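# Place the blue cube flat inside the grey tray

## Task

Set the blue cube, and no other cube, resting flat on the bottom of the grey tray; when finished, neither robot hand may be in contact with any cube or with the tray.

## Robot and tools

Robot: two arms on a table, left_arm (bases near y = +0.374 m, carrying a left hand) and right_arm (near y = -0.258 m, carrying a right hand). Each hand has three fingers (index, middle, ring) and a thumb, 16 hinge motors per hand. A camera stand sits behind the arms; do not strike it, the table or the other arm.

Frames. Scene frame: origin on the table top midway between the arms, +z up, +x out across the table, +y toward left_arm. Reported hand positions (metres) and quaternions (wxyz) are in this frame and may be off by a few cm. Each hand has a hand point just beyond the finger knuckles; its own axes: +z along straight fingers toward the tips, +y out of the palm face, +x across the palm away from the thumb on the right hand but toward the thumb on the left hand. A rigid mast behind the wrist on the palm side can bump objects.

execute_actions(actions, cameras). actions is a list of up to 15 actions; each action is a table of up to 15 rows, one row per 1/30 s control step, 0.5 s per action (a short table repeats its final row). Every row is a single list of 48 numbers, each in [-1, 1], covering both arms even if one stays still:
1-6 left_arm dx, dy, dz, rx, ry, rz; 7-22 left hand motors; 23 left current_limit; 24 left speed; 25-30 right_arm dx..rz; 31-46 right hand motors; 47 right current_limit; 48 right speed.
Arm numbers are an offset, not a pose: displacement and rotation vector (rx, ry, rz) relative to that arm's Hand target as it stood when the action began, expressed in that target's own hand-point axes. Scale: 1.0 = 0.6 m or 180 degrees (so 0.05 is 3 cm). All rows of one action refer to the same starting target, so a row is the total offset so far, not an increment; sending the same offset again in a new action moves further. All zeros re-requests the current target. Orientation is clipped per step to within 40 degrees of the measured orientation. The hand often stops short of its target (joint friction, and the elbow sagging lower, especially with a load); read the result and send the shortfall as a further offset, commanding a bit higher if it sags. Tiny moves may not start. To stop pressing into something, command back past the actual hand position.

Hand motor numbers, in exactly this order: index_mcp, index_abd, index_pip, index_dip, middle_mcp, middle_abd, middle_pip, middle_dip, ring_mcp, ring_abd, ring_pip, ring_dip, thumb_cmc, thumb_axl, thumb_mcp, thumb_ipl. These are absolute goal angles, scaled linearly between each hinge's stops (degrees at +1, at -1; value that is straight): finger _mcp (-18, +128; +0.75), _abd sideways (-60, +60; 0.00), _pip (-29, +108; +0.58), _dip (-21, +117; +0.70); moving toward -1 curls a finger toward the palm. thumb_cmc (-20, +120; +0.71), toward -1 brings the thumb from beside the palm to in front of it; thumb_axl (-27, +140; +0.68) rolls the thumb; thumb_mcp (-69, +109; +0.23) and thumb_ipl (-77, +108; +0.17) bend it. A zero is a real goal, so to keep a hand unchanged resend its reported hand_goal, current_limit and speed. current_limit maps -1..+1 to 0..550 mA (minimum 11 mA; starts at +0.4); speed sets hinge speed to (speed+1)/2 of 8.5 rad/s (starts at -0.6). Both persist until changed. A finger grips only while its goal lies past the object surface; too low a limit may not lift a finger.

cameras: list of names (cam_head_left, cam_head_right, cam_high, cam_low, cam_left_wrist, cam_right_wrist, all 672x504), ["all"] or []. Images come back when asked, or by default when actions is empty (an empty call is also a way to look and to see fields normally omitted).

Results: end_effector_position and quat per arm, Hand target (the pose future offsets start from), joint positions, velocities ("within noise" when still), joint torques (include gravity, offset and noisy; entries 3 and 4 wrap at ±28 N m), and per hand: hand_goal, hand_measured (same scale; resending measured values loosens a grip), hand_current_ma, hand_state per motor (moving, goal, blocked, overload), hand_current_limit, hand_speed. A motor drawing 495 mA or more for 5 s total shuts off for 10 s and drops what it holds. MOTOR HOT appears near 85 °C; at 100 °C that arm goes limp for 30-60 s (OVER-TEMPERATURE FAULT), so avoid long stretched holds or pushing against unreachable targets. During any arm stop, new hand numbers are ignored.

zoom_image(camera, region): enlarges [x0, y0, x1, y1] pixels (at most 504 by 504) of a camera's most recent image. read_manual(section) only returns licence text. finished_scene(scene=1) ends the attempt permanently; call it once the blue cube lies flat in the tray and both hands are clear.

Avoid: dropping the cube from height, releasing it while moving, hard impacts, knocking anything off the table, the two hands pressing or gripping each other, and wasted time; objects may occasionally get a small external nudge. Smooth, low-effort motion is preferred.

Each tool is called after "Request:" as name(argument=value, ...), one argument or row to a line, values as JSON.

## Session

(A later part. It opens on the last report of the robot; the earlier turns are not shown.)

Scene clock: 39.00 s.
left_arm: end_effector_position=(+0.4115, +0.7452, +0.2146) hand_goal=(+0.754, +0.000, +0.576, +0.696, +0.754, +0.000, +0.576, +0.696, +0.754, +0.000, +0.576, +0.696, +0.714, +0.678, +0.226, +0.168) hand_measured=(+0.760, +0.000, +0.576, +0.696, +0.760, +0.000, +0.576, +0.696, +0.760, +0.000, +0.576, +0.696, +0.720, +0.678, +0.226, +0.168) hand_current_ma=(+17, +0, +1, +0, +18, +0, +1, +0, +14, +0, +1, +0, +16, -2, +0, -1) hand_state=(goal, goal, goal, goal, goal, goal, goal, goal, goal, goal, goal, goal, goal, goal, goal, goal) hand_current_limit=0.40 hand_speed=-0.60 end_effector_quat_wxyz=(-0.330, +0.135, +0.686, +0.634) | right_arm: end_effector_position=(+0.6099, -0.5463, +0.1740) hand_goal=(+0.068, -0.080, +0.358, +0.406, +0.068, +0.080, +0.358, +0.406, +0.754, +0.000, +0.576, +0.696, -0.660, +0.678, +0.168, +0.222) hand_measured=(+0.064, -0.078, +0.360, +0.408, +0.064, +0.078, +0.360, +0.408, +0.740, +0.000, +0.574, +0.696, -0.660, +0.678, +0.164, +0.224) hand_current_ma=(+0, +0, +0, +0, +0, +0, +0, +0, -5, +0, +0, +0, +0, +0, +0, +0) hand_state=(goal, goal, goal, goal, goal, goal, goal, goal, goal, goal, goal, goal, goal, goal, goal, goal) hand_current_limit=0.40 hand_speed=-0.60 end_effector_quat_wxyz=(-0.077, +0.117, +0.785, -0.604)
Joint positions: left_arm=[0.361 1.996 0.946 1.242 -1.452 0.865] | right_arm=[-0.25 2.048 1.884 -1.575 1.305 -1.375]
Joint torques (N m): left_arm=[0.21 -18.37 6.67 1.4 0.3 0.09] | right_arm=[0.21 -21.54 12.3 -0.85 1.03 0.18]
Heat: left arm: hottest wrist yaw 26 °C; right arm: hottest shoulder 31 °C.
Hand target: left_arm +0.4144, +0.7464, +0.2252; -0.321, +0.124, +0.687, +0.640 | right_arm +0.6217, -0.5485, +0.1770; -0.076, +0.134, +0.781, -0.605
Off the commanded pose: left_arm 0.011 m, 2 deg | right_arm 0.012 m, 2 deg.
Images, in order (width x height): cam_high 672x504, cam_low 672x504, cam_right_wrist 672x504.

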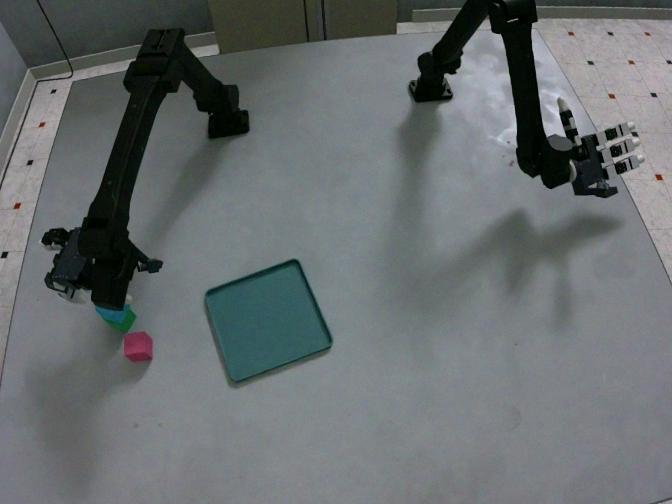

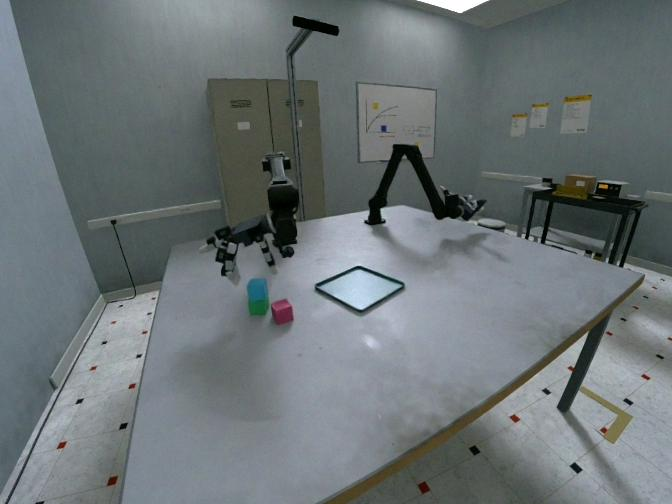

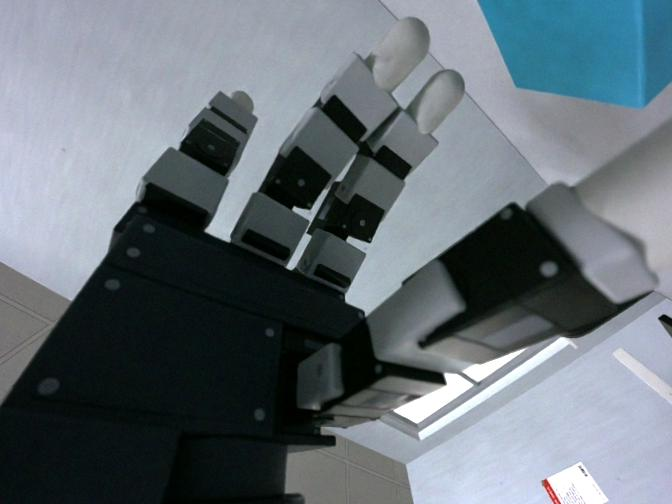

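Request:
execute_actions(
  actions=[
    [[0,0,0,0,0,0,0.754,0,0.576,0.696,0.754,0,0.576,0.696,0.754,0,0.576,0.696,0.714,0.678,0.226,0.168,0.4,-0.6,-0.0205,0.0353,-0.001,0,0,0,0.0685,-0.08,0.358,0.406,0.0685,0.08,0.358,0.406,0.754,0,0.576,0.696,-0.661,0.678,0.1685,0.2216,0.4,-0.6]],
    [[0,0,0,0,0,0,0.754,0,0.576,0.696,0.754,0,0.576,0.696,0.754,0,0.576,0.696,0.714,0.678,0.226,0.168,0.4,-0.6,0.0007,0.0322,0.0087,0,0,0,0.0685,-0.08,0.358,0.406,0.0685,0.08,0.358,0.406,0.754,0,0.576,0.696,-0.661,0.678,0.1685,0.2216,0.4,-0.6]],
  ],
  cameras=["cam_high","cam_low","cam_right_wrist"],
)

Request:
zoom_image(
  camera="cam_low",
  region=[180, 200, 320, 340],
)

Request:
zoom_image(
  camera="cam_high",
  region=[20, 220, 180, 380],
)

Scene clock: 41.20 s.
left_arm: end_effector_position=(+0.4115, +0.7452, +0.2146) hand_goal=(+0.754, +0.000, +0.576, +0.696, +0.754, +0.000, +0.576, +0.696, +0.754, +0.000, +0.576, +0.696, +0.714, +0.678, +0.226, +0.168) hand_measured=(+0.760, +0.000, +0.576, +0.696, +0.760, +0.000, +0.576, +0.696, +0.760, +0.000, +0.576, +0.696, +0.720, +0.678, +0.226, +0.168) hand_current_ma=(+17, +0, +1, +0, +18, +0, +1, +0, +14, +0, +1, +0, +16, -2, +0, -1) hand_state=(goal, goal, goal, goal, goal, goal, goal, goal, goal, goal, goal, goal, goal, goal, goal, goal) hand_current_limit=0.40 hand_speed=-0.60 end_effector_quat_wxyz=(-0.330, +0.135, +0.686, +0.634) | right_arm: end_effector_position=(+0.6231, -0.5502, +0.1438) hand_goal=(+0.068, -0.080, +0.358, +0.406, +0.068, +0.080, +0.358, +0.406, +0.754, +0.000, +0.576, +0.696, -0.660, +0.678, +0.168, +0.222) hand_measured=(+0.064, -0.078, +0.360, +0.408, +0.064, +0.078, +0.360, +0.408, +0.740, +0.000, +0.574, +0.696, -0.660, +0.678, +0.164, +0.224) hand_current_ma=(+0, +0, +0, +0, +0, +0, +0, +0, -5, +0, +0, +0, +0, +0, +0, +0) hand_state=(goal, goal, goal, goal, goal, goal, goal, goal, goal, goal, goal, goal, goal, goal, goal, goal) hand_current_limit=0.40 hand_speed=-0.60 end_effector_quat_wxyz=(-0.086, +0.129, +0.782, -0.604)
Joint positions: left_arm=[0.361 1.996 0.946 1.242 -1.452 0.865] | right_arm=[-0.25 2.141 1.953 -1.657 1.301 -1.265]
Joint torques (N m): left_arm=[-0.03 -18.26 6.72 1.4 0.32 0.08] | right_arm=[0.79 -22.07 10.96 -0.44 1.02 0.13]
Heat: left arm: hottest wrist yaw 26 °C; right arm: hottest shoulder 31 °C.
Hand target: left_arm +0.4144, +0.7464, +0.2252; -0.321, +0.124, +0.687, +0.640 | right_arm +0.6364, -0.5469, +0.1373; -0.076, +0.134, +0.782, -0.605
Off the commanded pose: left_arm 0.011 m, 2 deg | right_arm 0.015 m, 1 deg.
Images, in order (width x height): cam_high 672x504, cam_low 672x504, cam_right_wrist 672x504.

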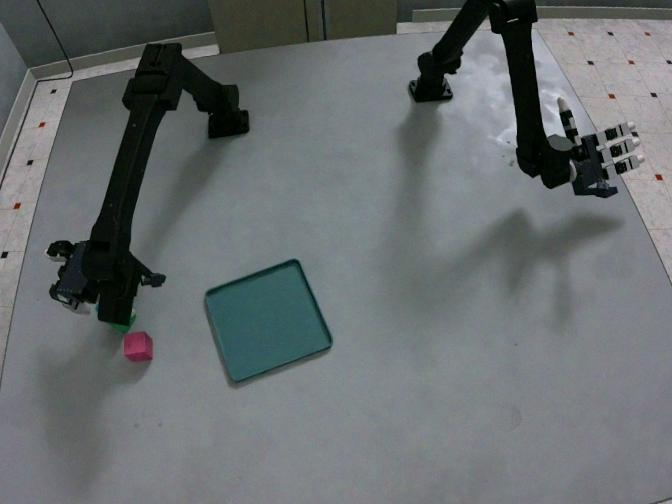

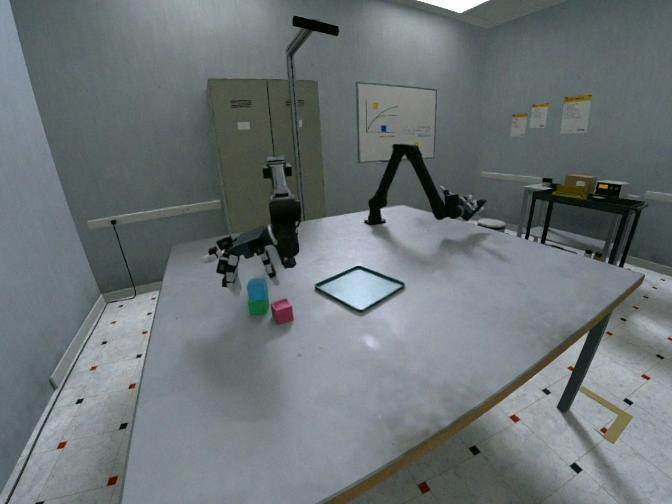

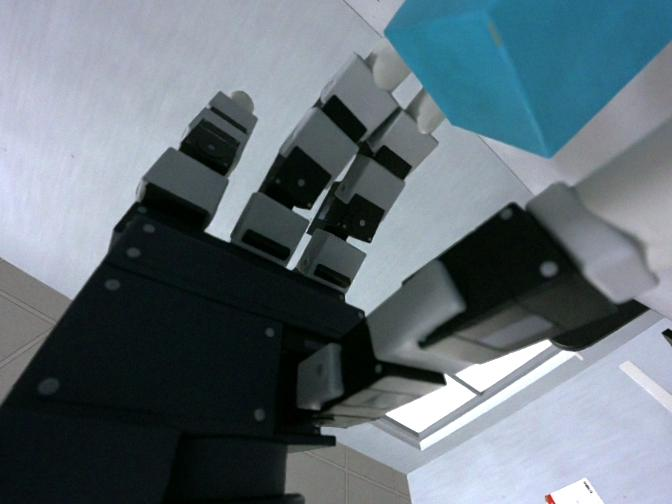

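Scaled by 3.600 from the camera's 672x504 image, which has a finer 960x720 frame.

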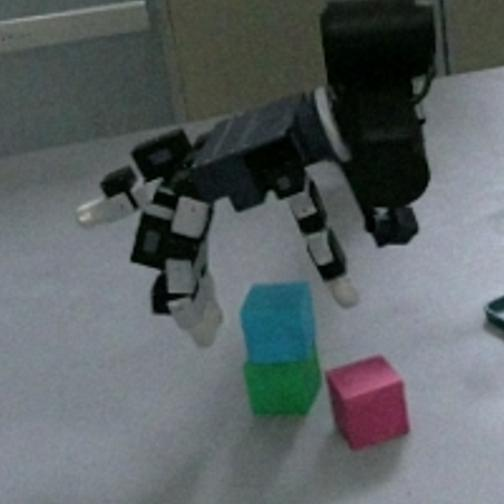

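Scaled by 3.150 from the camera's 672x504 image, which has a finer 960x720 frame.

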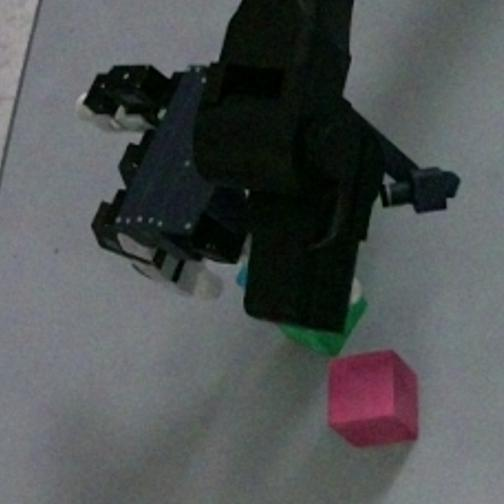

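Request:
execute_actions(
  actions=[
    [[0,0,0,0,0,0,0.754,0,0.576,0.696,0.754,0,0.576,0.696,0.754,0,0.576,0.696,0.714,0.678,0.226,0.168,0.4,-0.6,0.0057,0.017,-0.001,0,0,0,0.0685,-0.08,0.358,0.406,0.0685,0.08,0.358,0.406,0.754,0,0.576,0.696,-0.661,0.678,0.1685,0.2216,0.2,-0.8]],
    [[0,0,0,0,0,0,0.754,0,0.576,0.696,0.754,0,0.576,0.696,0.754,0,0.576,0.696,0.714,0.678,0.226,0.168,0.4,-0.6,0,0,0,0,0,0,-0.05,-0.08,0.358,0.406,-0.05,0.08,0.358,0.406,0.754,0,0.576,0.696,-0.661,0.678,-0.08,0.45,0.2,-0.8]],
  ],
  cameras=["cam_high","cam_low","cam_right_wrist"],
)

Request:
zoom_image(
  camera="cam_low",
  region=[180, 200, 320, 340],
)

Request:
zoom_image(
  camera="cam_high",
  region=[20, 220, 180, 380],
)

Scene clock: 44.07 s.
left_arm: end_effector_position=(+0.4115, +0.7452, +0.2146) hand_goal=(+0.754, +0.000, +0.576, +0.696, +0.754, +0.000, +0.576, +0.696, +0.754, +0.000, +0.576, +0.696, +0.714, +0.678, +0.226, +0.168) hand_measured=(+0.760, +0.000, +0.576, +0.696, +0.760, +0.000, +0.576, +0.696, +0.760, +0.000, +0.576, +0.696, +0.720, +0.678, +0.226, +0.168) hand_current_ma=(+17, +0, +1, +0, +18, +0, +1, +0, +14, +0, +1, +0, +16, -2, +0, -1) hand_state=(goal, goal, goal, goal, goal, goal, goal, goal, goal, goal, goal, goal, goal, goal, goal, goal) hand_current_limit=0.40 hand_speed=-0.60 end_effector_quat_wxyz=(-0.330, +0.135, +0.686, +0.634) | right_arm: end_effector_position=(+0.6254, -0.5494, +0.1433) hand_goal=(-0.050, -0.080, +0.358, +0.406, -0.050, +0.080, +0.358, +0.406, +0.754, +0.000, +0.576, +0.696, -0.660, +0.678, -0.080, +0.450) hand_measured=(-0.050, -0.078, +0.360, +0.408, -0.050, +0.078, +0.360, +0.408, +0.740, +0.000, +0.574, +0.696, -0.660, +0.678, -0.078, +0.448) hand_current_ma=(+0, +0, +0, +0, +0, +0, +0, +0, -5, +0, +0, +0, +0, +0, +0, +0) hand_state=(goal, goal, goal, goal, goal, goal, goal, goal, goal, goal, goal, goal, goal, goal, goal, goal) hand_current_limit=0.20 hand_speed=-0.80 end_effector_quat_wxyz=(-0.079, +0.136, +0.781, -0.604)
Joint positions: left_arm=[0.361 1.996 0.946 1.242 -1.452 0.865] | right_arm=[-0.248 2.143 1.953 -1.657 1.3 -1.244]
Joint torques (N m): left_arm=[0.56 -18.43 6.76 1.37 0.29 0.1] | right_arm=[0.97 -22.01 8.87 -0.31 0.98 0.18]
Heat: left arm: hottest wrist yaw 26 °C; right arm: hottest shoulder 31 °C.
Hand target: left_arm +0.4144, +0.7464, +0.2252; -0.321, +0.124, +0.687, +0.640 | right_arm +0.6345, -0.5429, +0.1274; -0.076, +0.134, +0.782, -0.605
Off the commanded pose: left_arm 0.011 m, 2 deg | right_arm 0.019 m, 0 deg.
Images, in order (width x height): cam_high 672x504, cam_low 672x504, cam_right_wrist 672x504.

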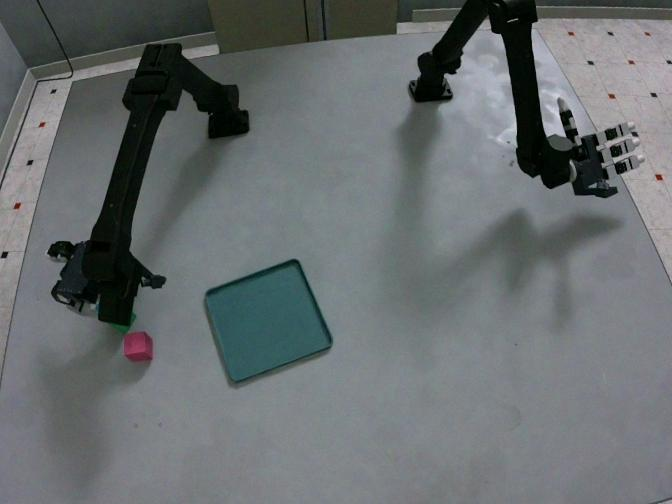

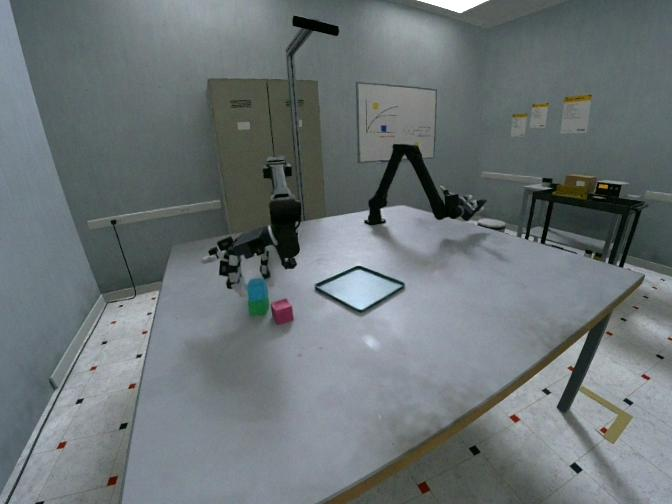

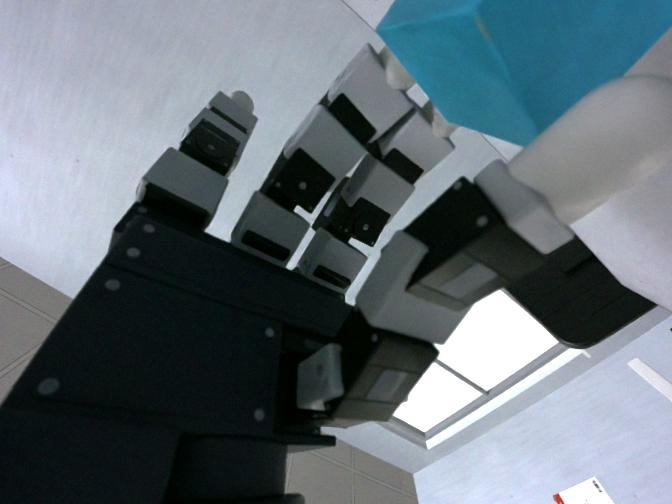

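Scaled by 3.600 from the camera's 672x504 image, which has a finer 960x720 frame.

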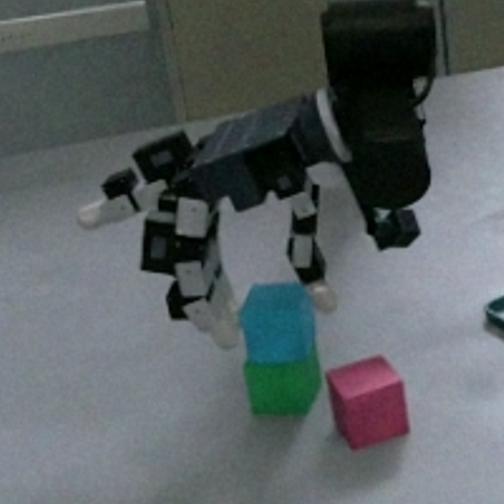

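Scaled by 3.150 from the camera's 672x504 image, which has a finer 960x720 frame.

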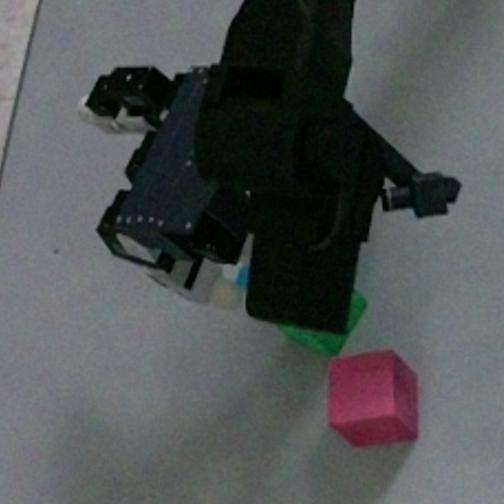

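Request:
execute_actions(
  actions=[
    [[0,0,0,0,0,0,0.754,0,0.576,0.696,0.754,0,0.576,0.696,0.754,0,0.576,0.696,0.714,0.678,0.226,0.168,0.4,-0.6,0,0.015,0.004,0,0,0,-0.05,-0.08,0.358,0.406,-0.05,0.08,0.358,0.406,0.754,0,0.576,0.696,-0.661,0.678,-0.08,0.45,0.2,-0.8]],
  ],
)

Scene clock: 45.10 s.
left_arm: end_effector_position=(+0.4115, +0.7452, +0.2146) hand_goal=(+0.754, +0.000, +0.576, +0.696, +0.754, +0.000, +0.576, +0.696, +0.754, +0.000, +0.576, +0.696, +0.714, +0.678, +0.226, +0.168) hand_measured=(+0.760, +0.000, +0.576, +0.696, +0.760, +0.000, +0.576, +0.696, +0.760, +0.000, +0.576, +0.696, +0.720, +0.678, +0.226, +0.168) hand_current_ma=(+17, +0, +1, +0, +18, +0, +1, +0, +14, +0, +1, +0, +16, -2, +0, -1) hand_state=(goal, goal, goal, goal, goal, goal, goal, goal, goal, goal, goal, goal, goal, goal, goal, goal) hand_current_limit=0.40 hand_speed=-0.60 end_effector_quat_wxyz=(-0.330, +0.135, +0.686, +0.634) | right_arm: end_effector_position=(+0.6269, -0.5497, +0.1337) hand_goal=(-0.050, -0.080, +0.358, +0.406, -0.050, +0.080, +0.358, +0.406, +0.754, +0.000, +0.576, +0.696, -0.660, +0.678, -0.080, +0.450) hand_measured=(-0.050, -0.078, +0.360, +0.408, -0.050, +0.078, +0.360, +0.408, +0.740, +0.000, +0.574, +0.696, -0.660, +0.678, -0.078, +0.448) hand_current_ma=(+0, +0, +0, +0, +0, +0, +0, +0, -5, +0, +0, +0, +0, +0, +0, +0) hand_state=(goal, goal, goal, goal, goal, goal, goal, goal, goal, goal, goal, goal, goal, goal, goal, goal) hand_current_limit=0.20 hand_speed=-0.80 end_effector_quat_wxyz=(-0.079, +0.136, +0.781, -0.604)
Joint positions: left_arm=[0.361 1.996 0.946 1.242 -1.452 0.865] | right_arm=[-0.248 2.153 1.945 -1.639 1.3 -1.243]
Joint torques (N m): left_arm=[0.09 -18.61 6.61 1.37 0.31 0.09] | right_arm=[1.03 -22.48 8.46 -0.24 0.98 0.18]
Heat: left arm: hottest wrist yaw 26 °C; right arm: hottest shoulder 32 °C.
Hand target: left_arm +0.4144, +0.7464, +0.2252; -0.321, +0.124, +0.687, +0.640 | right_arm +0.6349, -0.5431, +0.1181; -0.076, +0.133, +0.782, -0.605
Off the commanded pose: left_arm 0.011 m, 2 deg | right_arm 0.019 m, 0 deg.

Request:
execute_actions(
  actions=[
    [[0,0,0,0,0,0,0.754,0,0.576,0.696,0.754,0,0.576,0.696,0.754,0,0.576,0.696,0.714,0.678,0.226,0.168,0.4,-0.6,0.012,0,0,0,0,0,-0.09,-0.08,0.358,0.406,-0.09,0.08,0.358,0.406,0.754,0,0.576,0.696,-0.661,0.678,-0.16,0.53,0.1,-0.8]],
  ],
  cameras=["cam_high","cam_low","cam_right_wrist"],
)

Request:
zoom_image(
  camera="cam_low",
  region=[200, 240, 300, 340],
)

Request:
zoom_image(
  camera="cam_right_wrist",
  region=[336, 0, 672, 252],
)

Scene clock: 46.17 s.
left_arm: end_effector_position=(+0.4115, +0.7452, +0.2146) hand_goal=(+0.754, +0.000, +0.576, +0.696, +0.754, +0.000, +0.576, +0.696, +0.754, +0.000, +0.576, +0.696, +0.714, +0.678, +0.226, +0.168) hand_measured=(+0.760, +0.000, +0.576, +0.696, +0.760, +0.000, +0.576, +0.696, +0.760, +0.000, +0.576, +0.696, +0.720, +0.678, +0.226, +0.168) hand_current_ma=(+17, +0, +1, +0, +18, +0, +1, +0, +14, +0, +1, +0, +16, -2, +0, -1) hand_state=(goal, goal, goal, goal, goal, goal, goal, goal, goal, goal, goal, goal, goal, goal, goal, goal) hand_current_limit=0.40 hand_speed=-0.60 end_effector_quat_wxyz=(-0.330, +0.135, +0.686, +0.634) | right_arm: end_effector_position=(+0.6222, -0.5483, +0.1239) hand_goal=(-0.090, -0.080, +0.358, +0.406, -0.090, +0.080, +0.358, +0.406, +0.754, +0.000, +0.576, +0.696, -0.660, +0.678, -0.160, +0.530) hand_measured=(-0.084, -0.078, +0.362, +0.408, -0.088, +0.078, +0.360, +0.408, +0.740, +0.000, +0.574, +0.696, -0.660, +0.678, -0.146, +0.532) hand_current_ma=(+1, +0, +0, +0, +0, +0, +0, +0, -5, +0, +0, +0, +0, +0, +7, +0) hand_state=(goal, goal, goal, goal, goal, goal, goal, goal, goal, goal, goal, goal, goal, goal, goal, goal) hand_current_limit=0.10 hand_speed=-0.80 end_effector_quat_wxyz=(-0.083, +0.134, +0.781, -0.604)
Joint positions: left_arm=[0.361 1.996 0.946 1.242 -1.452 0.865] | right_arm=[-0.247 2.153 1.918 -1.629 1.301 -1.235]
Joint torques (N m): left_arm=[0.03 -18.43 6.83 1.48 0.32 0.09] | right_arm=[1.03 -23.82 7.92 -0.25 0.95 0.15]
Heat: left arm: hottest wrist yaw 26 °C; right arm: hottest shoulder 32 °C.
Hand target: left_arm +0.4144, +0.7464, +0.2252; -0.321, +0.124, +0.687, +0.640 | right_arm +0.6280, -0.5408, +0.1178; -0.076, +0.133, +0.782, -0.605
Off the commanded pose: left_arm 0.011 m, 2 deg | right_arm 0.011 m, 1 deg.
Images, in order (width x height): cam_high 672x504, cam_low 672x504, cam_right_wrist 672x504.

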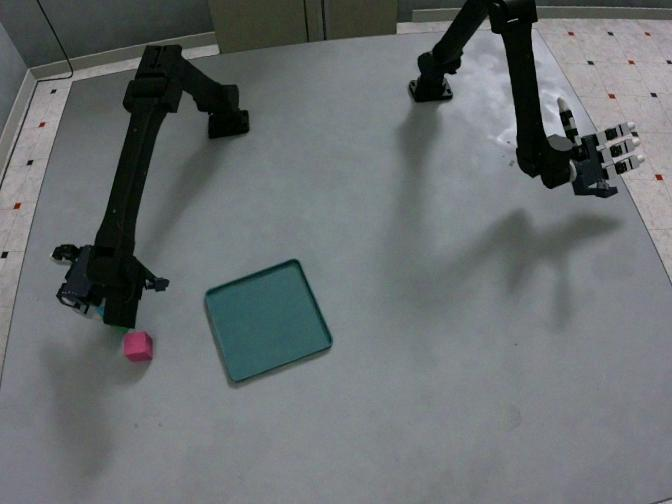

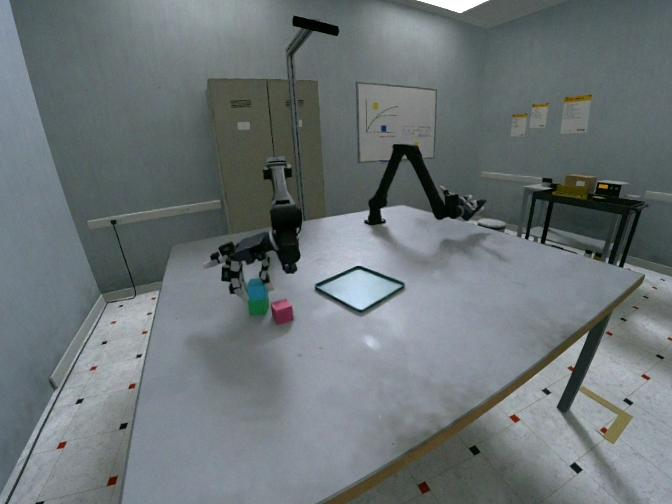

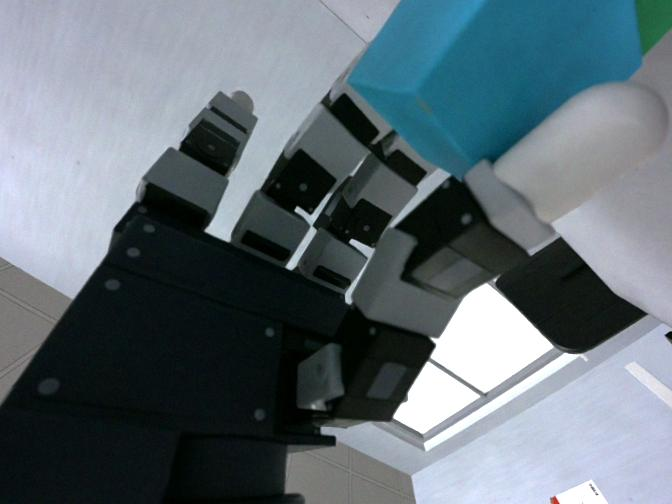

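Scaled by 5.040 from the camera's 672x504 image, which has a finer 960x720 frame.

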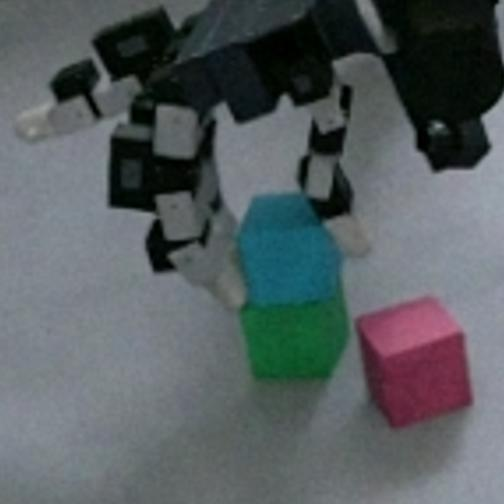

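Scaled by 1.500 from the camera's 672x504 image, which has a finer 960x720 frame.

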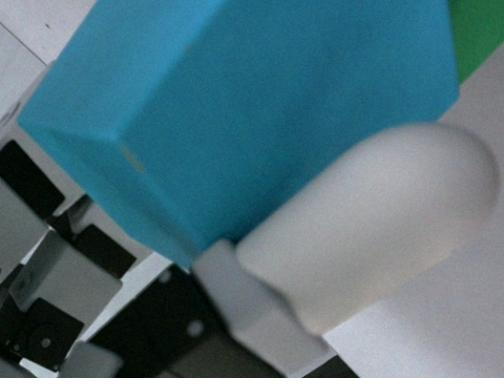

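Request:
execute_actions(
  actions=[
    [[0,0,0,0,0,0,0.754,0,0.576,0.696,0.754,0,0.576,0.696,0.754,0,0.576,0.696,0.714,0.678,0.226,0.168,0.4,-0.6,-0.0009,-0.0403,-0.0108,0,0,0,-0.05,-0.08,0.358,0.406,-0.05,0.08,0.358,0.406,0.754,0,0.576,0.696,-0.661,0.678,-0.08,0.45,0.1,-0.8]],
  ],
)

Scene clock: 47.27 s.
left_arm: end_effector_position=(+0.4115, +0.7452, +0.2146) hand_goal=(+0.754, +0.000, +0.576, +0.696, +0.754, +0.000, +0.576, +0.696, +0.754, +0.000, +0.576, +0.696, +0.714, +0.678, +0.226, +0.168) hand_measured=(+0.760, +0.000, +0.576, +0.696, +0.760, +0.000, +0.576, +0.696, +0.760, +0.000, +0.576, +0.696, +0.720, +0.678, +0.226, +0.168) hand_current_ma=(+17, +0, +1, +0, +18, +0, +1, +0, +14, +0, +1, +0, +16, -2, +0, -1) hand_state=(goal, goal, goal, goal, goal, goal, goal, goal, goal, goal, goal, goal, goal, goal, goal, goal) hand_current_limit=0.40 hand_speed=-0.60 end_effector_quat_wxyz=(-0.330, +0.135, +0.686, +0.634) | right_arm: end_effector_position=(+0.6174, -0.5468, +0.1240) hand_goal=(-0.050, -0.080, +0.358, +0.406, -0.050, +0.080, +0.358, +0.406, +0.754, +0.000, +0.576, +0.696, -0.660, +0.678, -0.080, +0.450) hand_measured=(-0.058, -0.078, +0.360, +0.408, -0.058, +0.078, +0.360, +0.408, +0.740, +0.000, +0.574, +0.696, -0.660, +0.678, -0.082, +0.452) hand_current_ma=(-2, +0, +0, +0, -2, +0, +0, +0, -5, +0, +0, +0, +0, +0, +0, +0) hand_state=(goal, goal, goal, goal, goal, goal, goal, goal, goal, goal, goal, goal, goal, goal, goal, goal) hand_current_limit=0.10 hand_speed=-0.80 end_effector_quat_wxyz=(-0.093, +0.126, +0.782, -0.604)
Joint positions: left_arm=[0.361 1.996 0.946 1.242 -1.452 0.865] | right_arm=[-0.246 2.153 1.918 -1.654 1.3 -1.235]
Joint torques (N m): left_arm=[-0.21 -18.2 6.71 1.35 0.31 0.08] | right_arm=[1.08 -25.41 10.77 -1.17 0.97 0.1]
Heat: left arm: hottest wrist yaw 26 °C; right arm: hottest shoulder 32 °C.
Hand target: left_arm +0.4144, +0.7464, +0.2252; -0.321, +0.124, +0.687, +0.640 | right_arm +0.6276, -0.5406, +0.1428; -0.076, +0.133, +0.782, -0.605
Off the commanded pose: left_arm 0.011 m, 2 deg | right_arm 0.022 m, 2 deg.

Request:
execute_actions(
  actions=[
    [[0,0,0,0,0,0,0.754,0,0.576,0.696,0.754,0,0.576,0.696,0.754,0,0.576,0.696,0.714,0.678,0.226,0.168,0.4,-0.6,-0.0009,-0.0161,-0.0043,0,0,0,-0.05,-0.08,0.358,0.406,-0.05,0.08,0.358,0.406,0.754,0,0.576,0.696,-0.661,0.678,-0.08,0.45,0.1,-0.8]],
  ],
)

Scene clock: 48.13 s.
left_arm: end_effector_position=(+0.4115, +0.7452, +0.2146) hand_goal=(+0.754, +0.000, +0.576, +0.696, +0.754, +0.000, +0.576, +0.696, +0.754, +0.000, +0.576, +0.696, +0.714, +0.678, +0.226, +0.168) hand_measured=(+0.760, +0.000, +0.576, +0.696, +0.760, +0.000, +0.576, +0.696, +0.760, +0.000, +0.576, +0.696, +0.720, +0.678, +0.226, +0.168) hand_current_ma=(+17, +0, +1, +0, +18, +0, +1, +0, +14, +0, +1, +0, +16, -2, +0, -1) hand_state=(goal, goal, goal, goal, goal, goal, goal, goal, goal, goal, goal, goal, goal, goal, goal, goal) hand_current_limit=0.40 hand_speed=-0.60 end_effector_quat_wxyz=(-0.330, +0.135, +0.686, +0.634) | right_arm: end_effector_position=(+0.6136, -0.5459, +0.1243) hand_goal=(-0.050, -0.080, +0.358, +0.406, -0.050, +0.080, +0.358, +0.406, +0.754, +0.000, +0.576, +0.696, -0.660, +0.678, -0.080, +0.450) hand_measured=(-0.058, -0.078, +0.360, +0.408, -0.058, +0.078, +0.360, +0.408, +0.740, +0.000, +0.574, +0.696, -0.660, +0.678, -0.082, +0.452) hand_current_ma=(-2, +0, +0, +0, -2, +0, +0, +0, -5, +0, +0, +0, +0, +0, +0, +0) hand_state=(goal, goal, goal, goal, goal, goal, goal, goal, goal, goal, goal, goal, goal, goal, goal, goal) hand_current_limit=0.10 hand_speed=-0.80 end_effector_quat_wxyz=(-0.101, +0.120, +0.782, -0.603)
Joint positions: left_arm=[0.361 1.996 0.946 1.242 -1.452 0.865] | right_arm=[-0.246 2.153 1.918 -1.674 1.3 -1.235]
Joint torques (N m): left_arm=[0.21 -18.2 6.75 1.36 0.32 0.1] | right_arm=[1.03 -26.05 12.01 -1.18 0.96 0.09]
Heat: left arm: hottest wrist yaw 26 °C; right arm: hottest shoulder 32 °C.
Hand target: left_arm +0.4144, +0.7464, +0.2252; -0.321, +0.124, +0.687, +0.640 | right_arm +0.6277, -0.5406, +0.1528; -0.076, +0.133, +0.782, -0.605
Off the commanded pose: left_arm 0.011 m, 2 deg | right_arm 0.032 m, 3 deg.

Request:
execute_actions(
  actions=[
    [[0,0,0,0,0,0,0.754,0,0.576,0.696,0.754,0,0.576,0.696,0.754,0,0.576,0.696,0.714,0.678,0.226,0.168,0.4,-0.6,-0.0135,-0.031,-0.0122,0,0,0,-0.05,-0.08,0.358,0.406,-0.05,0.08,0.358,0.406,0.754,0,0.576,0.696,-0.661,0.678,-0.08,0.45,0.1,-0.8]],
  ],
  cameras=["cam_high","cam_low"],
)

Scene clock: 49.83 s.
left_arm: end_effector_position=(+0.4115, +0.7452, +0.2146) hand_goal=(+0.754, +0.000, +0.576, +0.696, +0.754, +0.000, +0.576, +0.696, +0.754, +0.000, +0.576, +0.696, +0.714, +0.678, +0.226, +0.168) hand_measured=(+0.760, +0.000, +0.576, +0.696, +0.760, +0.000, +0.576, +0.696, +0.760, +0.000, +0.576, +0.696, +0.720, +0.678, +0.226, +0.168) hand_current_ma=(+17, +0, +1, +0, +18, +0, +1, +0, +14, +0, +1, +0, +16, -2, +0, -1) hand_state=(goal, goal, goal, goal, goal, goal, goal, goal, goal, goal, goal, goal, goal, goal, goal, goal) hand_current_limit=0.40 hand_speed=-0.60 end_effector_quat_wxyz=(-0.330, +0.135, +0.686, +0.634) | right_arm: end_effector_position=(+0.6251, -0.5473, +0.1460) hand_goal=(-0.050, -0.080, +0.358, +0.406, -0.050, +0.080, +0.358, +0.406, +0.754, +0.000, +0.576, +0.696, -0.660, +0.678, -0.080, +0.450) hand_measured=(-0.058, -0.078, +0.360, +0.408, -0.058, +0.078, +0.360, +0.408, +0.740, +0.000, +0.574, +0.696, -0.660, +0.678, -0.082, +0.452) hand_current_ma=(-2, +0, +0, +0, -2, +0, +0, +0, -5, +0, +0, +0, +0, +0, +0, +0) hand_state=(goal, goal, goal, goal, goal, goal, goal, goal, goal, goal, goal, goal, goal, goal, goal, goal) hand_current_limit=0.10 hand_speed=-0.80 end_effector_quat_wxyz=(-0.087, +0.127, +0.783, -0.603)
Joint positions: left_arm=[0.361 1.996 0.946 1.242 -1.452 0.865] | right_arm=[-0.245 2.147 1.969 -1.679 1.298 -1.256]
Joint torques (N m): left_arm=[-0.03 -18.49 6.75 1.43 0.3 0.1] | right_arm=[0.91 -26.11 12 -1.07 1.02 -0.11]
Heat: left arm: hottest wrist yaw 26 °C; right arm: hottest shoulder 33 °C.
Hand target: left_arm +0.4144, +0.7464, +0.2252; -0.321, +0.124, +0.687, +0.640 | right_arm +0.6353, -0.5405, +0.1731; -0.076, +0.133, +0.782, -0.605
Off the commanded pose: left_arm 0.011 m, 2 deg | right_arm 0.030 m, 1 deg.
joint sent to its limit (right arm) — joint 4 (wrist pitch), lower limit. The joint targets still meet the commanded pose.
Images, in order (width x height): cam_high 672x504, cam_low 672x504.

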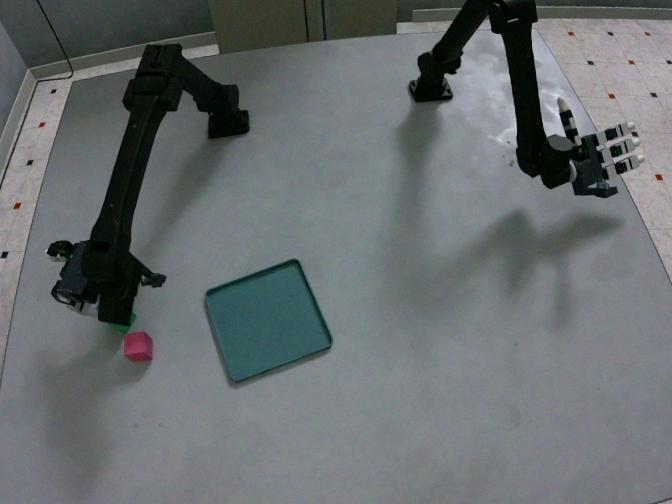

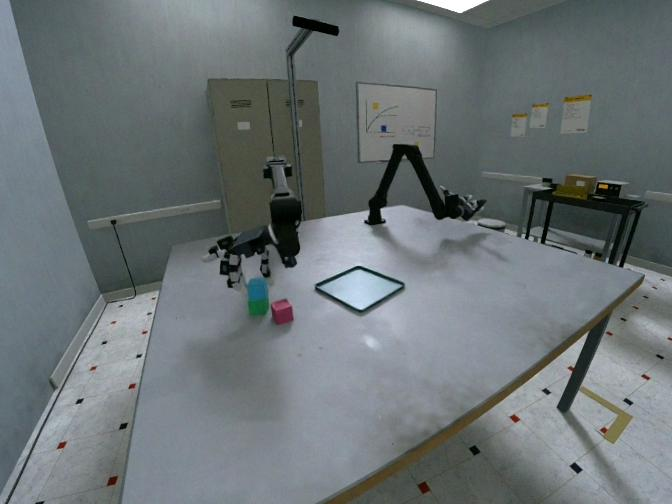

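Request:
zoom_image(
  camera="cam_low",
  region=[190, 210, 330, 340],
)

Request:
zoom_image(
  camera="cam_high",
  region=[30, 210, 190, 370],
)

Scaled by 3.600 from the camera's 672x504 image, which has a finer 960x720 frame.

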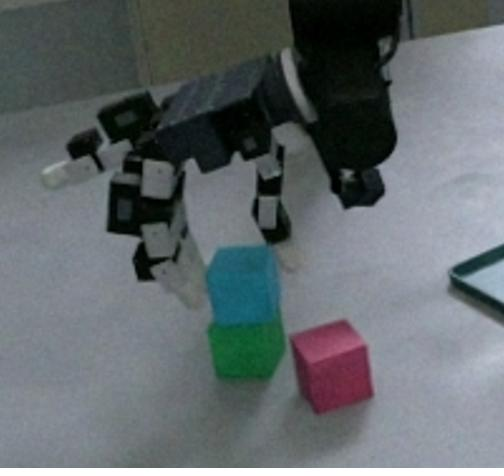

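Scaled by 3.150 from the camera's 672x504 image, which has a finer 960x720 frame.

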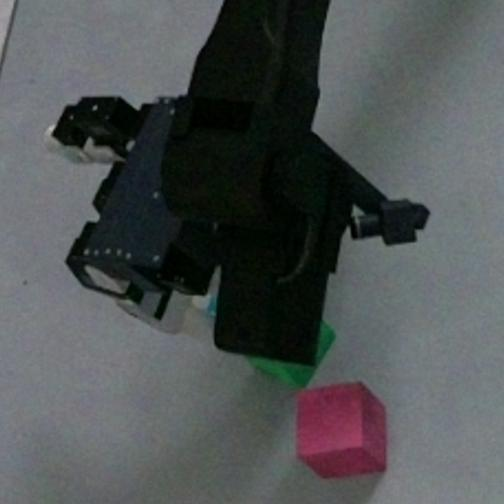

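Request:
execute_actions(
  actions=[
    [[0,0,0,0,0,0,0.754,0,0.576,0.696,0.754,0,0.576,0.696,0.754,0,0.576,0.696,0.714,0.678,0.226,0.168,0.4,-0.6,0.0015,0.0233,0.003,0,0,0,-0.05,-0.08,0.358,0.406,-0.05,0.08,0.358,0.406,0.754,0,0.576,0.696,-0.661,0.678,-0.08,0.45,0.1,-0.8]],
  ],
)

Scene clock: 51.47 s.
left_arm: end_effector_position=(+0.4115, +0.7452, +0.2146) hand_goal=(+0.754, +0.000, +0.576, +0.696, +0.754, +0.000, +0.576, +0.696, +0.754, +0.000, +0.576, +0.696, +0.714, +0.678, +0.226, +0.168) hand_measured=(+0.760, +0.000, +0.576, +0.696, +0.760, +0.000, +0.576, +0.696, +0.760, +0.000, +0.576, +0.696, +0.720, +0.678, +0.226, +0.168) hand_current_ma=(+17, +0, +1, +0, +18, +0, +1, +0, +14, +0, +1, +0, +16, -2, +0, -1) hand_state=(goal, goal, goal, goal, goal, goal, goal, goal, goal, goal, goal, goal, goal, goal, goal, goal) hand_current_limit=0.40 hand_speed=-0.60 end_effector_quat_wxyz=(-0.330, +0.135, +0.686, +0.634) | right_arm: end_effector_position=(+0.6259, -0.5454, +0.1460) hand_goal=(-0.050, -0.080, +0.358, +0.406, -0.050, +0.080, +0.358, +0.406, +0.754, +0.000, +0.576, +0.696, -0.660, +0.678, -0.080, +0.450) hand_measured=(-0.058, -0.078, +0.360, +0.408, -0.056, +0.078, +0.360, +0.408, +0.740, +0.000, +0.574, +0.696, -0.660, +0.678, -0.082, +0.452) hand_current_ma=(-2, +0, +0, +0, -1, +0, +0, +0, -5, +0, +0, +0, +0, +0, +0, +0) hand_state=(goal, goal, goal, goal, goal, goal, goal, goal, goal, goal, goal, goal, goal, goal, goal, goal) hand_current_limit=0.10 hand_speed=-0.80 end_effector_quat_wxyz=(-0.086, +0.126, +0.783, -0.603)
Joint positions: left_arm=[0.361 1.996 0.946 1.242 -1.452 0.865] | right_arm=[-0.242 2.147 1.969 -1.679 1.298 -1.257]
Joint torques (N m): left_arm=[-0.09 -18.2 6.69 1.36 0.32 0.08] | right_arm=[0.97 -24.76 10.93 -1.1 0.97 0.13]
Heat: left arm: hottest wrist yaw 26 °C; right arm: hottest shoulder 33 °C.
Hand target: left_arm +0.4144, +0.7464, +0.2252; -0.321, +0.124, +0.687, +0.640 | right_arm +0.6355, -0.5388, +0.1591; -0.076, +0.133, +0.782, -0.605
Off the commanded pose: left_arm 0.011 m, 2 deg | right_arm 0.018 m, 1 deg.
joint sent to its limit (right arm) — joint 4 (wrist pitch), lower limit. The joint targets still meet the commanded pose.

Request:
execute_actions(
  actions=[
    [[0,0,0,0,0,0,0.754,0,0.576,0.696,0.754,0,0.576,0.696,0.754,0,0.576,0.696,0.714,0.678,0.226,0.168,0.4,-0.6,0.001,0.045,0.0121,0,0,0,-0.05,-0.08,0.358,0.406,-0.05,0.08,0.358,0.406,0.754,0,0.576,0.696,-0.661,0.678,-0.08,0.45,0.1,-0.8]],
  ],
  cameras=["cam_low","cam_right_wrist"],
)

Request:
zoom_image(
  camera="cam_low",
  region=[190, 210, 330, 340],
)

Scene clock: 52.57 s.
left_arm: end_effector_position=(+0.4115, +0.7452, +0.2146) hand_goal=(+0.754, +0.000, +0.576, +0.696, +0.754, +0.000, +0.576, +0.696, +0.754, +0.000, +0.576, +0.696, +0.714, +0.678, +0.226, +0.168) hand_measured=(+0.760, +0.000, +0.576, +0.696, +0.760, +0.000, +0.576, +0.696, +0.760, +0.000, +0.576, +0.696, +0.720, +0.678, +0.226, +0.168) hand_current_ma=(+17, +0, +1, +0, +18, +0, +1, +0, +14, +0, +1, +0, +16, -2, +0, -1) hand_state=(goal, goal, goal, goal, goal, goal, goal, goal, goal, goal, goal, goal, goal, goal, goal, goal) hand_current_limit=0.40 hand_speed=-0.60 end_effector_quat_wxyz=(-0.330, +0.135, +0.686, +0.634) | right_arm: end_effector_position=(+0.6287, -0.5460, +0.1468) hand_goal=(-0.050, -0.080, +0.358, +0.406, -0.050, +0.080, +0.358, +0.406, +0.754, +0.000, +0.576, +0.696, -0.660, +0.678, -0.080, +0.450) hand_measured=(-0.058, -0.078, +0.360, +0.408, -0.056, +0.078, +0.360, +0.408, +0.740, +0.000, +0.574, +0.696, -0.660, +0.678, -0.082, +0.452) hand_current_ma=(-2, +0, +0, +0, -1, +0, +0, +0, -5, +0, +0, +0, +0, +0, +0, +0) hand_state=(goal, goal, goal, goal, goal, goal, goal, goal, goal, goal, goal, goal, goal, goal, goal, goal) hand_current_limit=0.10 hand_speed=-0.80 end_effector_quat_wxyz=(-0.076, +0.138, +0.781, -0.604)
Joint positions: left_arm=[0.361 1.996 0.946 1.242 -1.452 0.865] | right_arm=[-0.241 2.147 1.969 -1.679 1.298 -1.224]
Joint torques (N m): left_arm=[0.32 -18.37 6.68 1.47 0.33 0.08] | right_arm=[1.08 -22.07 8.88 -0.64 1 0.23]
Heat: left arm: hottest wrist yaw 26 °C; right arm: hottest shoulder 33 °C.
Hand target: left_arm +0.4144, +0.7464, +0.2252; -0.321, +0.124, +0.687, +0.640 | right_arm +0.6361, -0.5391, +0.1311; -0.076, +0.134, +0.782, -0.605
Off the commanded pose: left_arm 0.011 m, 2 deg | right_arm 0.019 m, 1 deg.
Images, in order (width x height): cam_low 672x504, cam_right_wrist 672x504.

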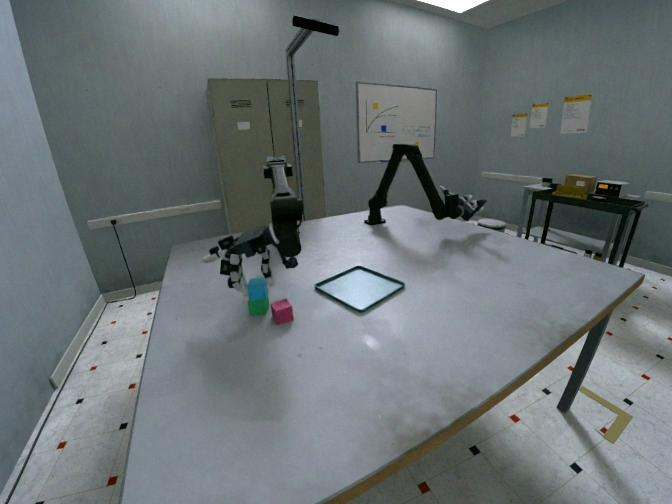

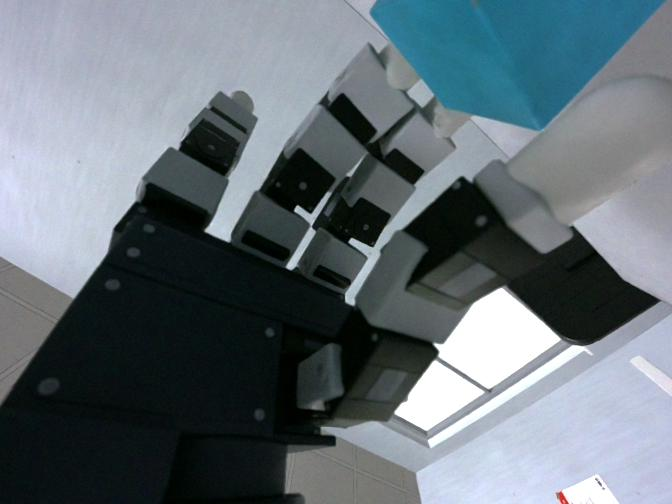

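Scaled by 3.600 from the camera's 672x504 image, which has a finer 960x720 frame.

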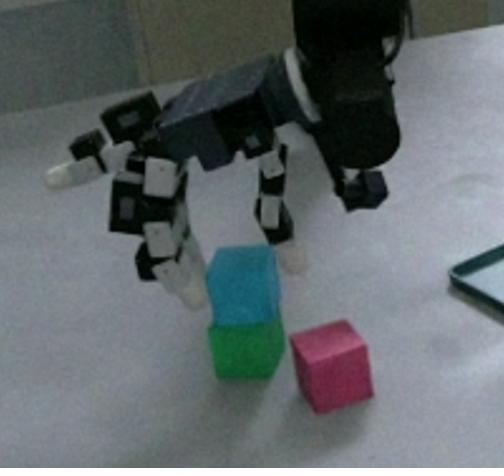

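Request:
execute_actions(
  actions=[
    [[0,0,0,0,0,0,0.754,0,0.576,0.696,0.754,0,0.576,0.696,0.754,0,0.576,0.696,0.714,0.678,0.226,0.168,0.4,-0.6,0.012,0.0093,0.0097,0,0,0,-0.05,-0.08,0.358,0.406,-0.05,0.08,0.358,0.406,0.754,0,0.576,0.696,-0.661,0.678,-0.08,0.45,0.1,-0.8]],
  ],
)

Scene clock: 53.90 s.
left_arm: end_effector_position=(+0.4115, +0.7452, +0.2146) hand_goal=(+0.754, +0.000, +0.576, +0.696, +0.754, +0.000, +0.576, +0.696, +0.754, +0.000, +0.576, +0.696, +0.714, +0.678, +0.226, +0.168) hand_measured=(+0.760, +0.000, +0.576, +0.696, +0.760, +0.000, +0.576, +0.696, +0.760, +0.000, +0.576, +0.696, +0.720, +0.678, +0.226, +0.168) hand_current_ma=(+17, +0, +1, +0, +18, +0, +1, +0, +14, +0, +1, +0, +16, -2, +0, -1) hand_state=(goal, goal, goal, goal, goal, goal, goal, goal, goal, goal, goal, goal, goal, goal, goal, goal) hand_current_limit=0.40 hand_speed=-0.60 end_effector_quat_wxyz=(-0.330, +0.135, +0.686, +0.634) | right_arm: end_effector_position=(+0.6234, -0.5448, +0.1297) hand_goal=(-0.050, -0.080, +0.358, +0.406, -0.050, +0.080, +0.358, +0.406, +0.754, +0.000, +0.576, +0.696, -0.660, +0.678, -0.080, +0.450) hand_measured=(-0.056, -0.078, +0.360, +0.408, -0.056, +0.078, +0.360, +0.408, +0.740, +0.000, +0.574, +0.696, -0.660, +0.678, -0.082, +0.452) hand_current_ma=(-1, +0, +0, +0, -1, +0, +0, +0, -5, +0, +0, +0, +0, +0, +0, +0) hand_state=(goal, goal, goal, goal, goal, goal, goal, goal, goal, goal, goal, goal, goal, goal, goal, goal) hand_current_limit=0.10 hand_speed=-0.80 end_effector_quat_wxyz=(-0.080, +0.135, +0.781, -0.604)
Joint positions: left_arm=[0.361 1.996 0.946 1.242 -1.452 0.865] | right_arm=[-0.241 2.147 1.923 -1.643 1.299 -1.224]
Joint torques (N m): left_arm=[0.21 -18.43 6.65 1.37 0.31 0.09] | right_arm=[0.67 -23.06 8.39 -0.35 1.05 0.04]
Heat: left arm: hottest wrist yaw 26 °C; right arm: hottest shoulder 33 °C.
Hand target: left_arm +0.4144, +0.7464, +0.2252; -0.321, +0.124, +0.687, +0.640 | right_arm +0.6282, -0.5410, +0.1239; -0.076, +0.133, +0.782, -0.605
Off the commanded pose: left_arm 0.011 m, 2 deg | right_arm 0.008 m, 0 deg.

Request:
execute_actions(
  actions=[
    [[0,0,0,0,0,0,0.754,0,0.576,0.696,0.754,0,0.576,0.696,0.754,0,0.576,0.696,0.714,0.678,0.226,0.168,0.4,-0.6,0,0,0,0,0,0,-0.12,-0.08,0.358,0.406,-0.12,0.08,0.358,0.406,0.754,0,0.576,0.696,-0.661,0.678,-0.165,0.54,0.1,-0.9]],
  ],
  cameras=["cam_low","cam_right_wrist"],
)

Request:
zoom_image(
  camera="cam_low",
  region=[210, 240, 310, 330],
)

Scene clock: 54.87 s.
left_arm: end_effector_position=(+0.4115, +0.7452, +0.2146) hand_goal=(+0.754, +0.000, +0.576, +0.696, +0.754, +0.000, +0.576, +0.696, +0.754, +0.000, +0.576, +0.696, +0.714, +0.678, +0.226, +0.168) hand_measured=(+0.760, +0.000, +0.576, +0.696, +0.760, +0.000, +0.576, +0.696, +0.760, +0.000, +0.576, +0.696, +0.720, +0.678, +0.226, +0.168) hand_current_ma=(+17, +0, +1, +0, +18, +0, +1, +0, +14, +0, +1, +0, +16, -2, +0, -1) hand_state=(goal, goal, goal, goal, goal, goal, goal, goal, goal, goal, goal, goal, goal, goal, goal, goal) hand_current_limit=0.40 hand_speed=-0.60 end_effector_quat_wxyz=(-0.330, +0.135, +0.686, +0.634) | right_arm: end_effector_position=(+0.6235, -0.5449, +0.1297) hand_goal=(-0.120, -0.080, +0.358, +0.406, -0.120, +0.080, +0.358, +0.406, +0.754, +0.000, +0.576, +0.696, -0.660, +0.678, -0.164, +0.540) hand_measured=(-0.102, -0.078, +0.362, +0.408, -0.100, +0.078, +0.364, +0.408, +0.740, +0.000, +0.574, +0.696, -0.660, +0.678, -0.142, +0.542) hand_current_ma=(+7, +0, +1, +0, +8, +0, +1, +0, -5, +0, +0, +0, +0, +0, +16, +0) hand_state=(goal, goal, goal, goal, goal, goal, goal, goal, goal, goal, goal, goal, goal, goal, blocked, goal) hand_current_limit=0.10 hand_speed=-0.90 end_effector_quat_wxyz=(-0.079, +0.135, +0.781, -0.604)
Joint positions: left_arm=[0.361 1.996 0.946 1.242 -1.452 0.865] | right_arm=[-0.241 2.147 1.923 -1.642 1.299 -1.224]
Joint torques (N m): left_arm=[0.21 -18.26 6.75 1.42 0.29 0.1] | right_arm=[0.62 -23.53 8.35 -0.27 1.04 0.03]
Heat: left arm: hottest wrist yaw 26 °C; right arm: hottest shoulder 33 °C.
Hand target: left_arm +0.4144, +0.7464, +0.2252; -0.321, +0.124, +0.687, +0.640 | right_arm +0.6282, -0.5410, +0.1239; -0.076, +0.133, +0.782, -0.605
Off the commanded pose: left_arm 0.011 m, 2 deg | right_arm 0.008 m, 0 deg.
Images, in order (width x height): cam_low 672x504, cam_right_wrist 672x504.

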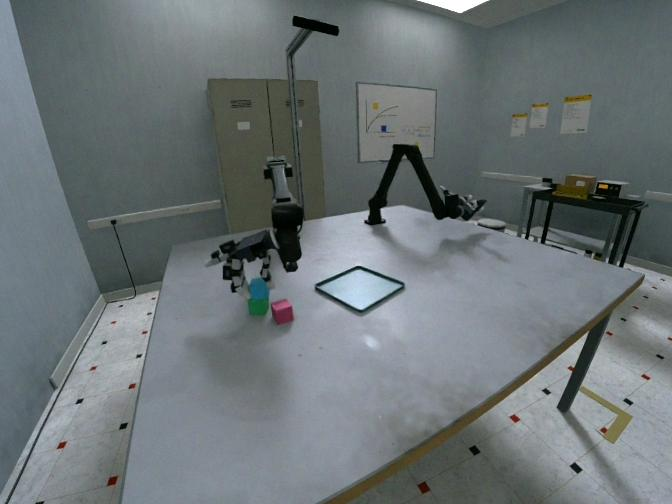

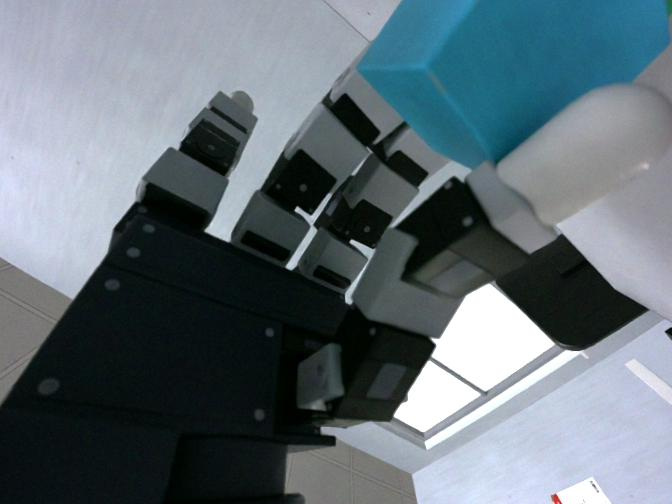

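Scaled by 5.040 from the camera's 672x504 image, which has a finer 960x720 frame.

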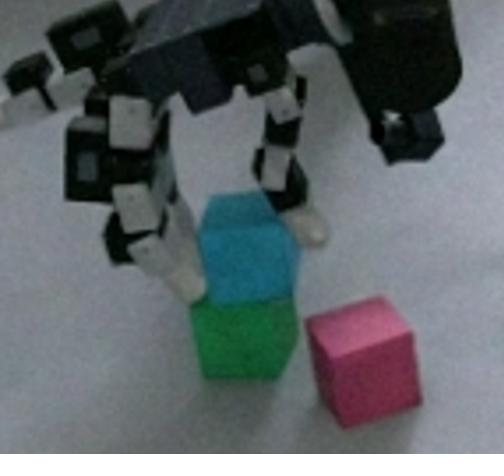

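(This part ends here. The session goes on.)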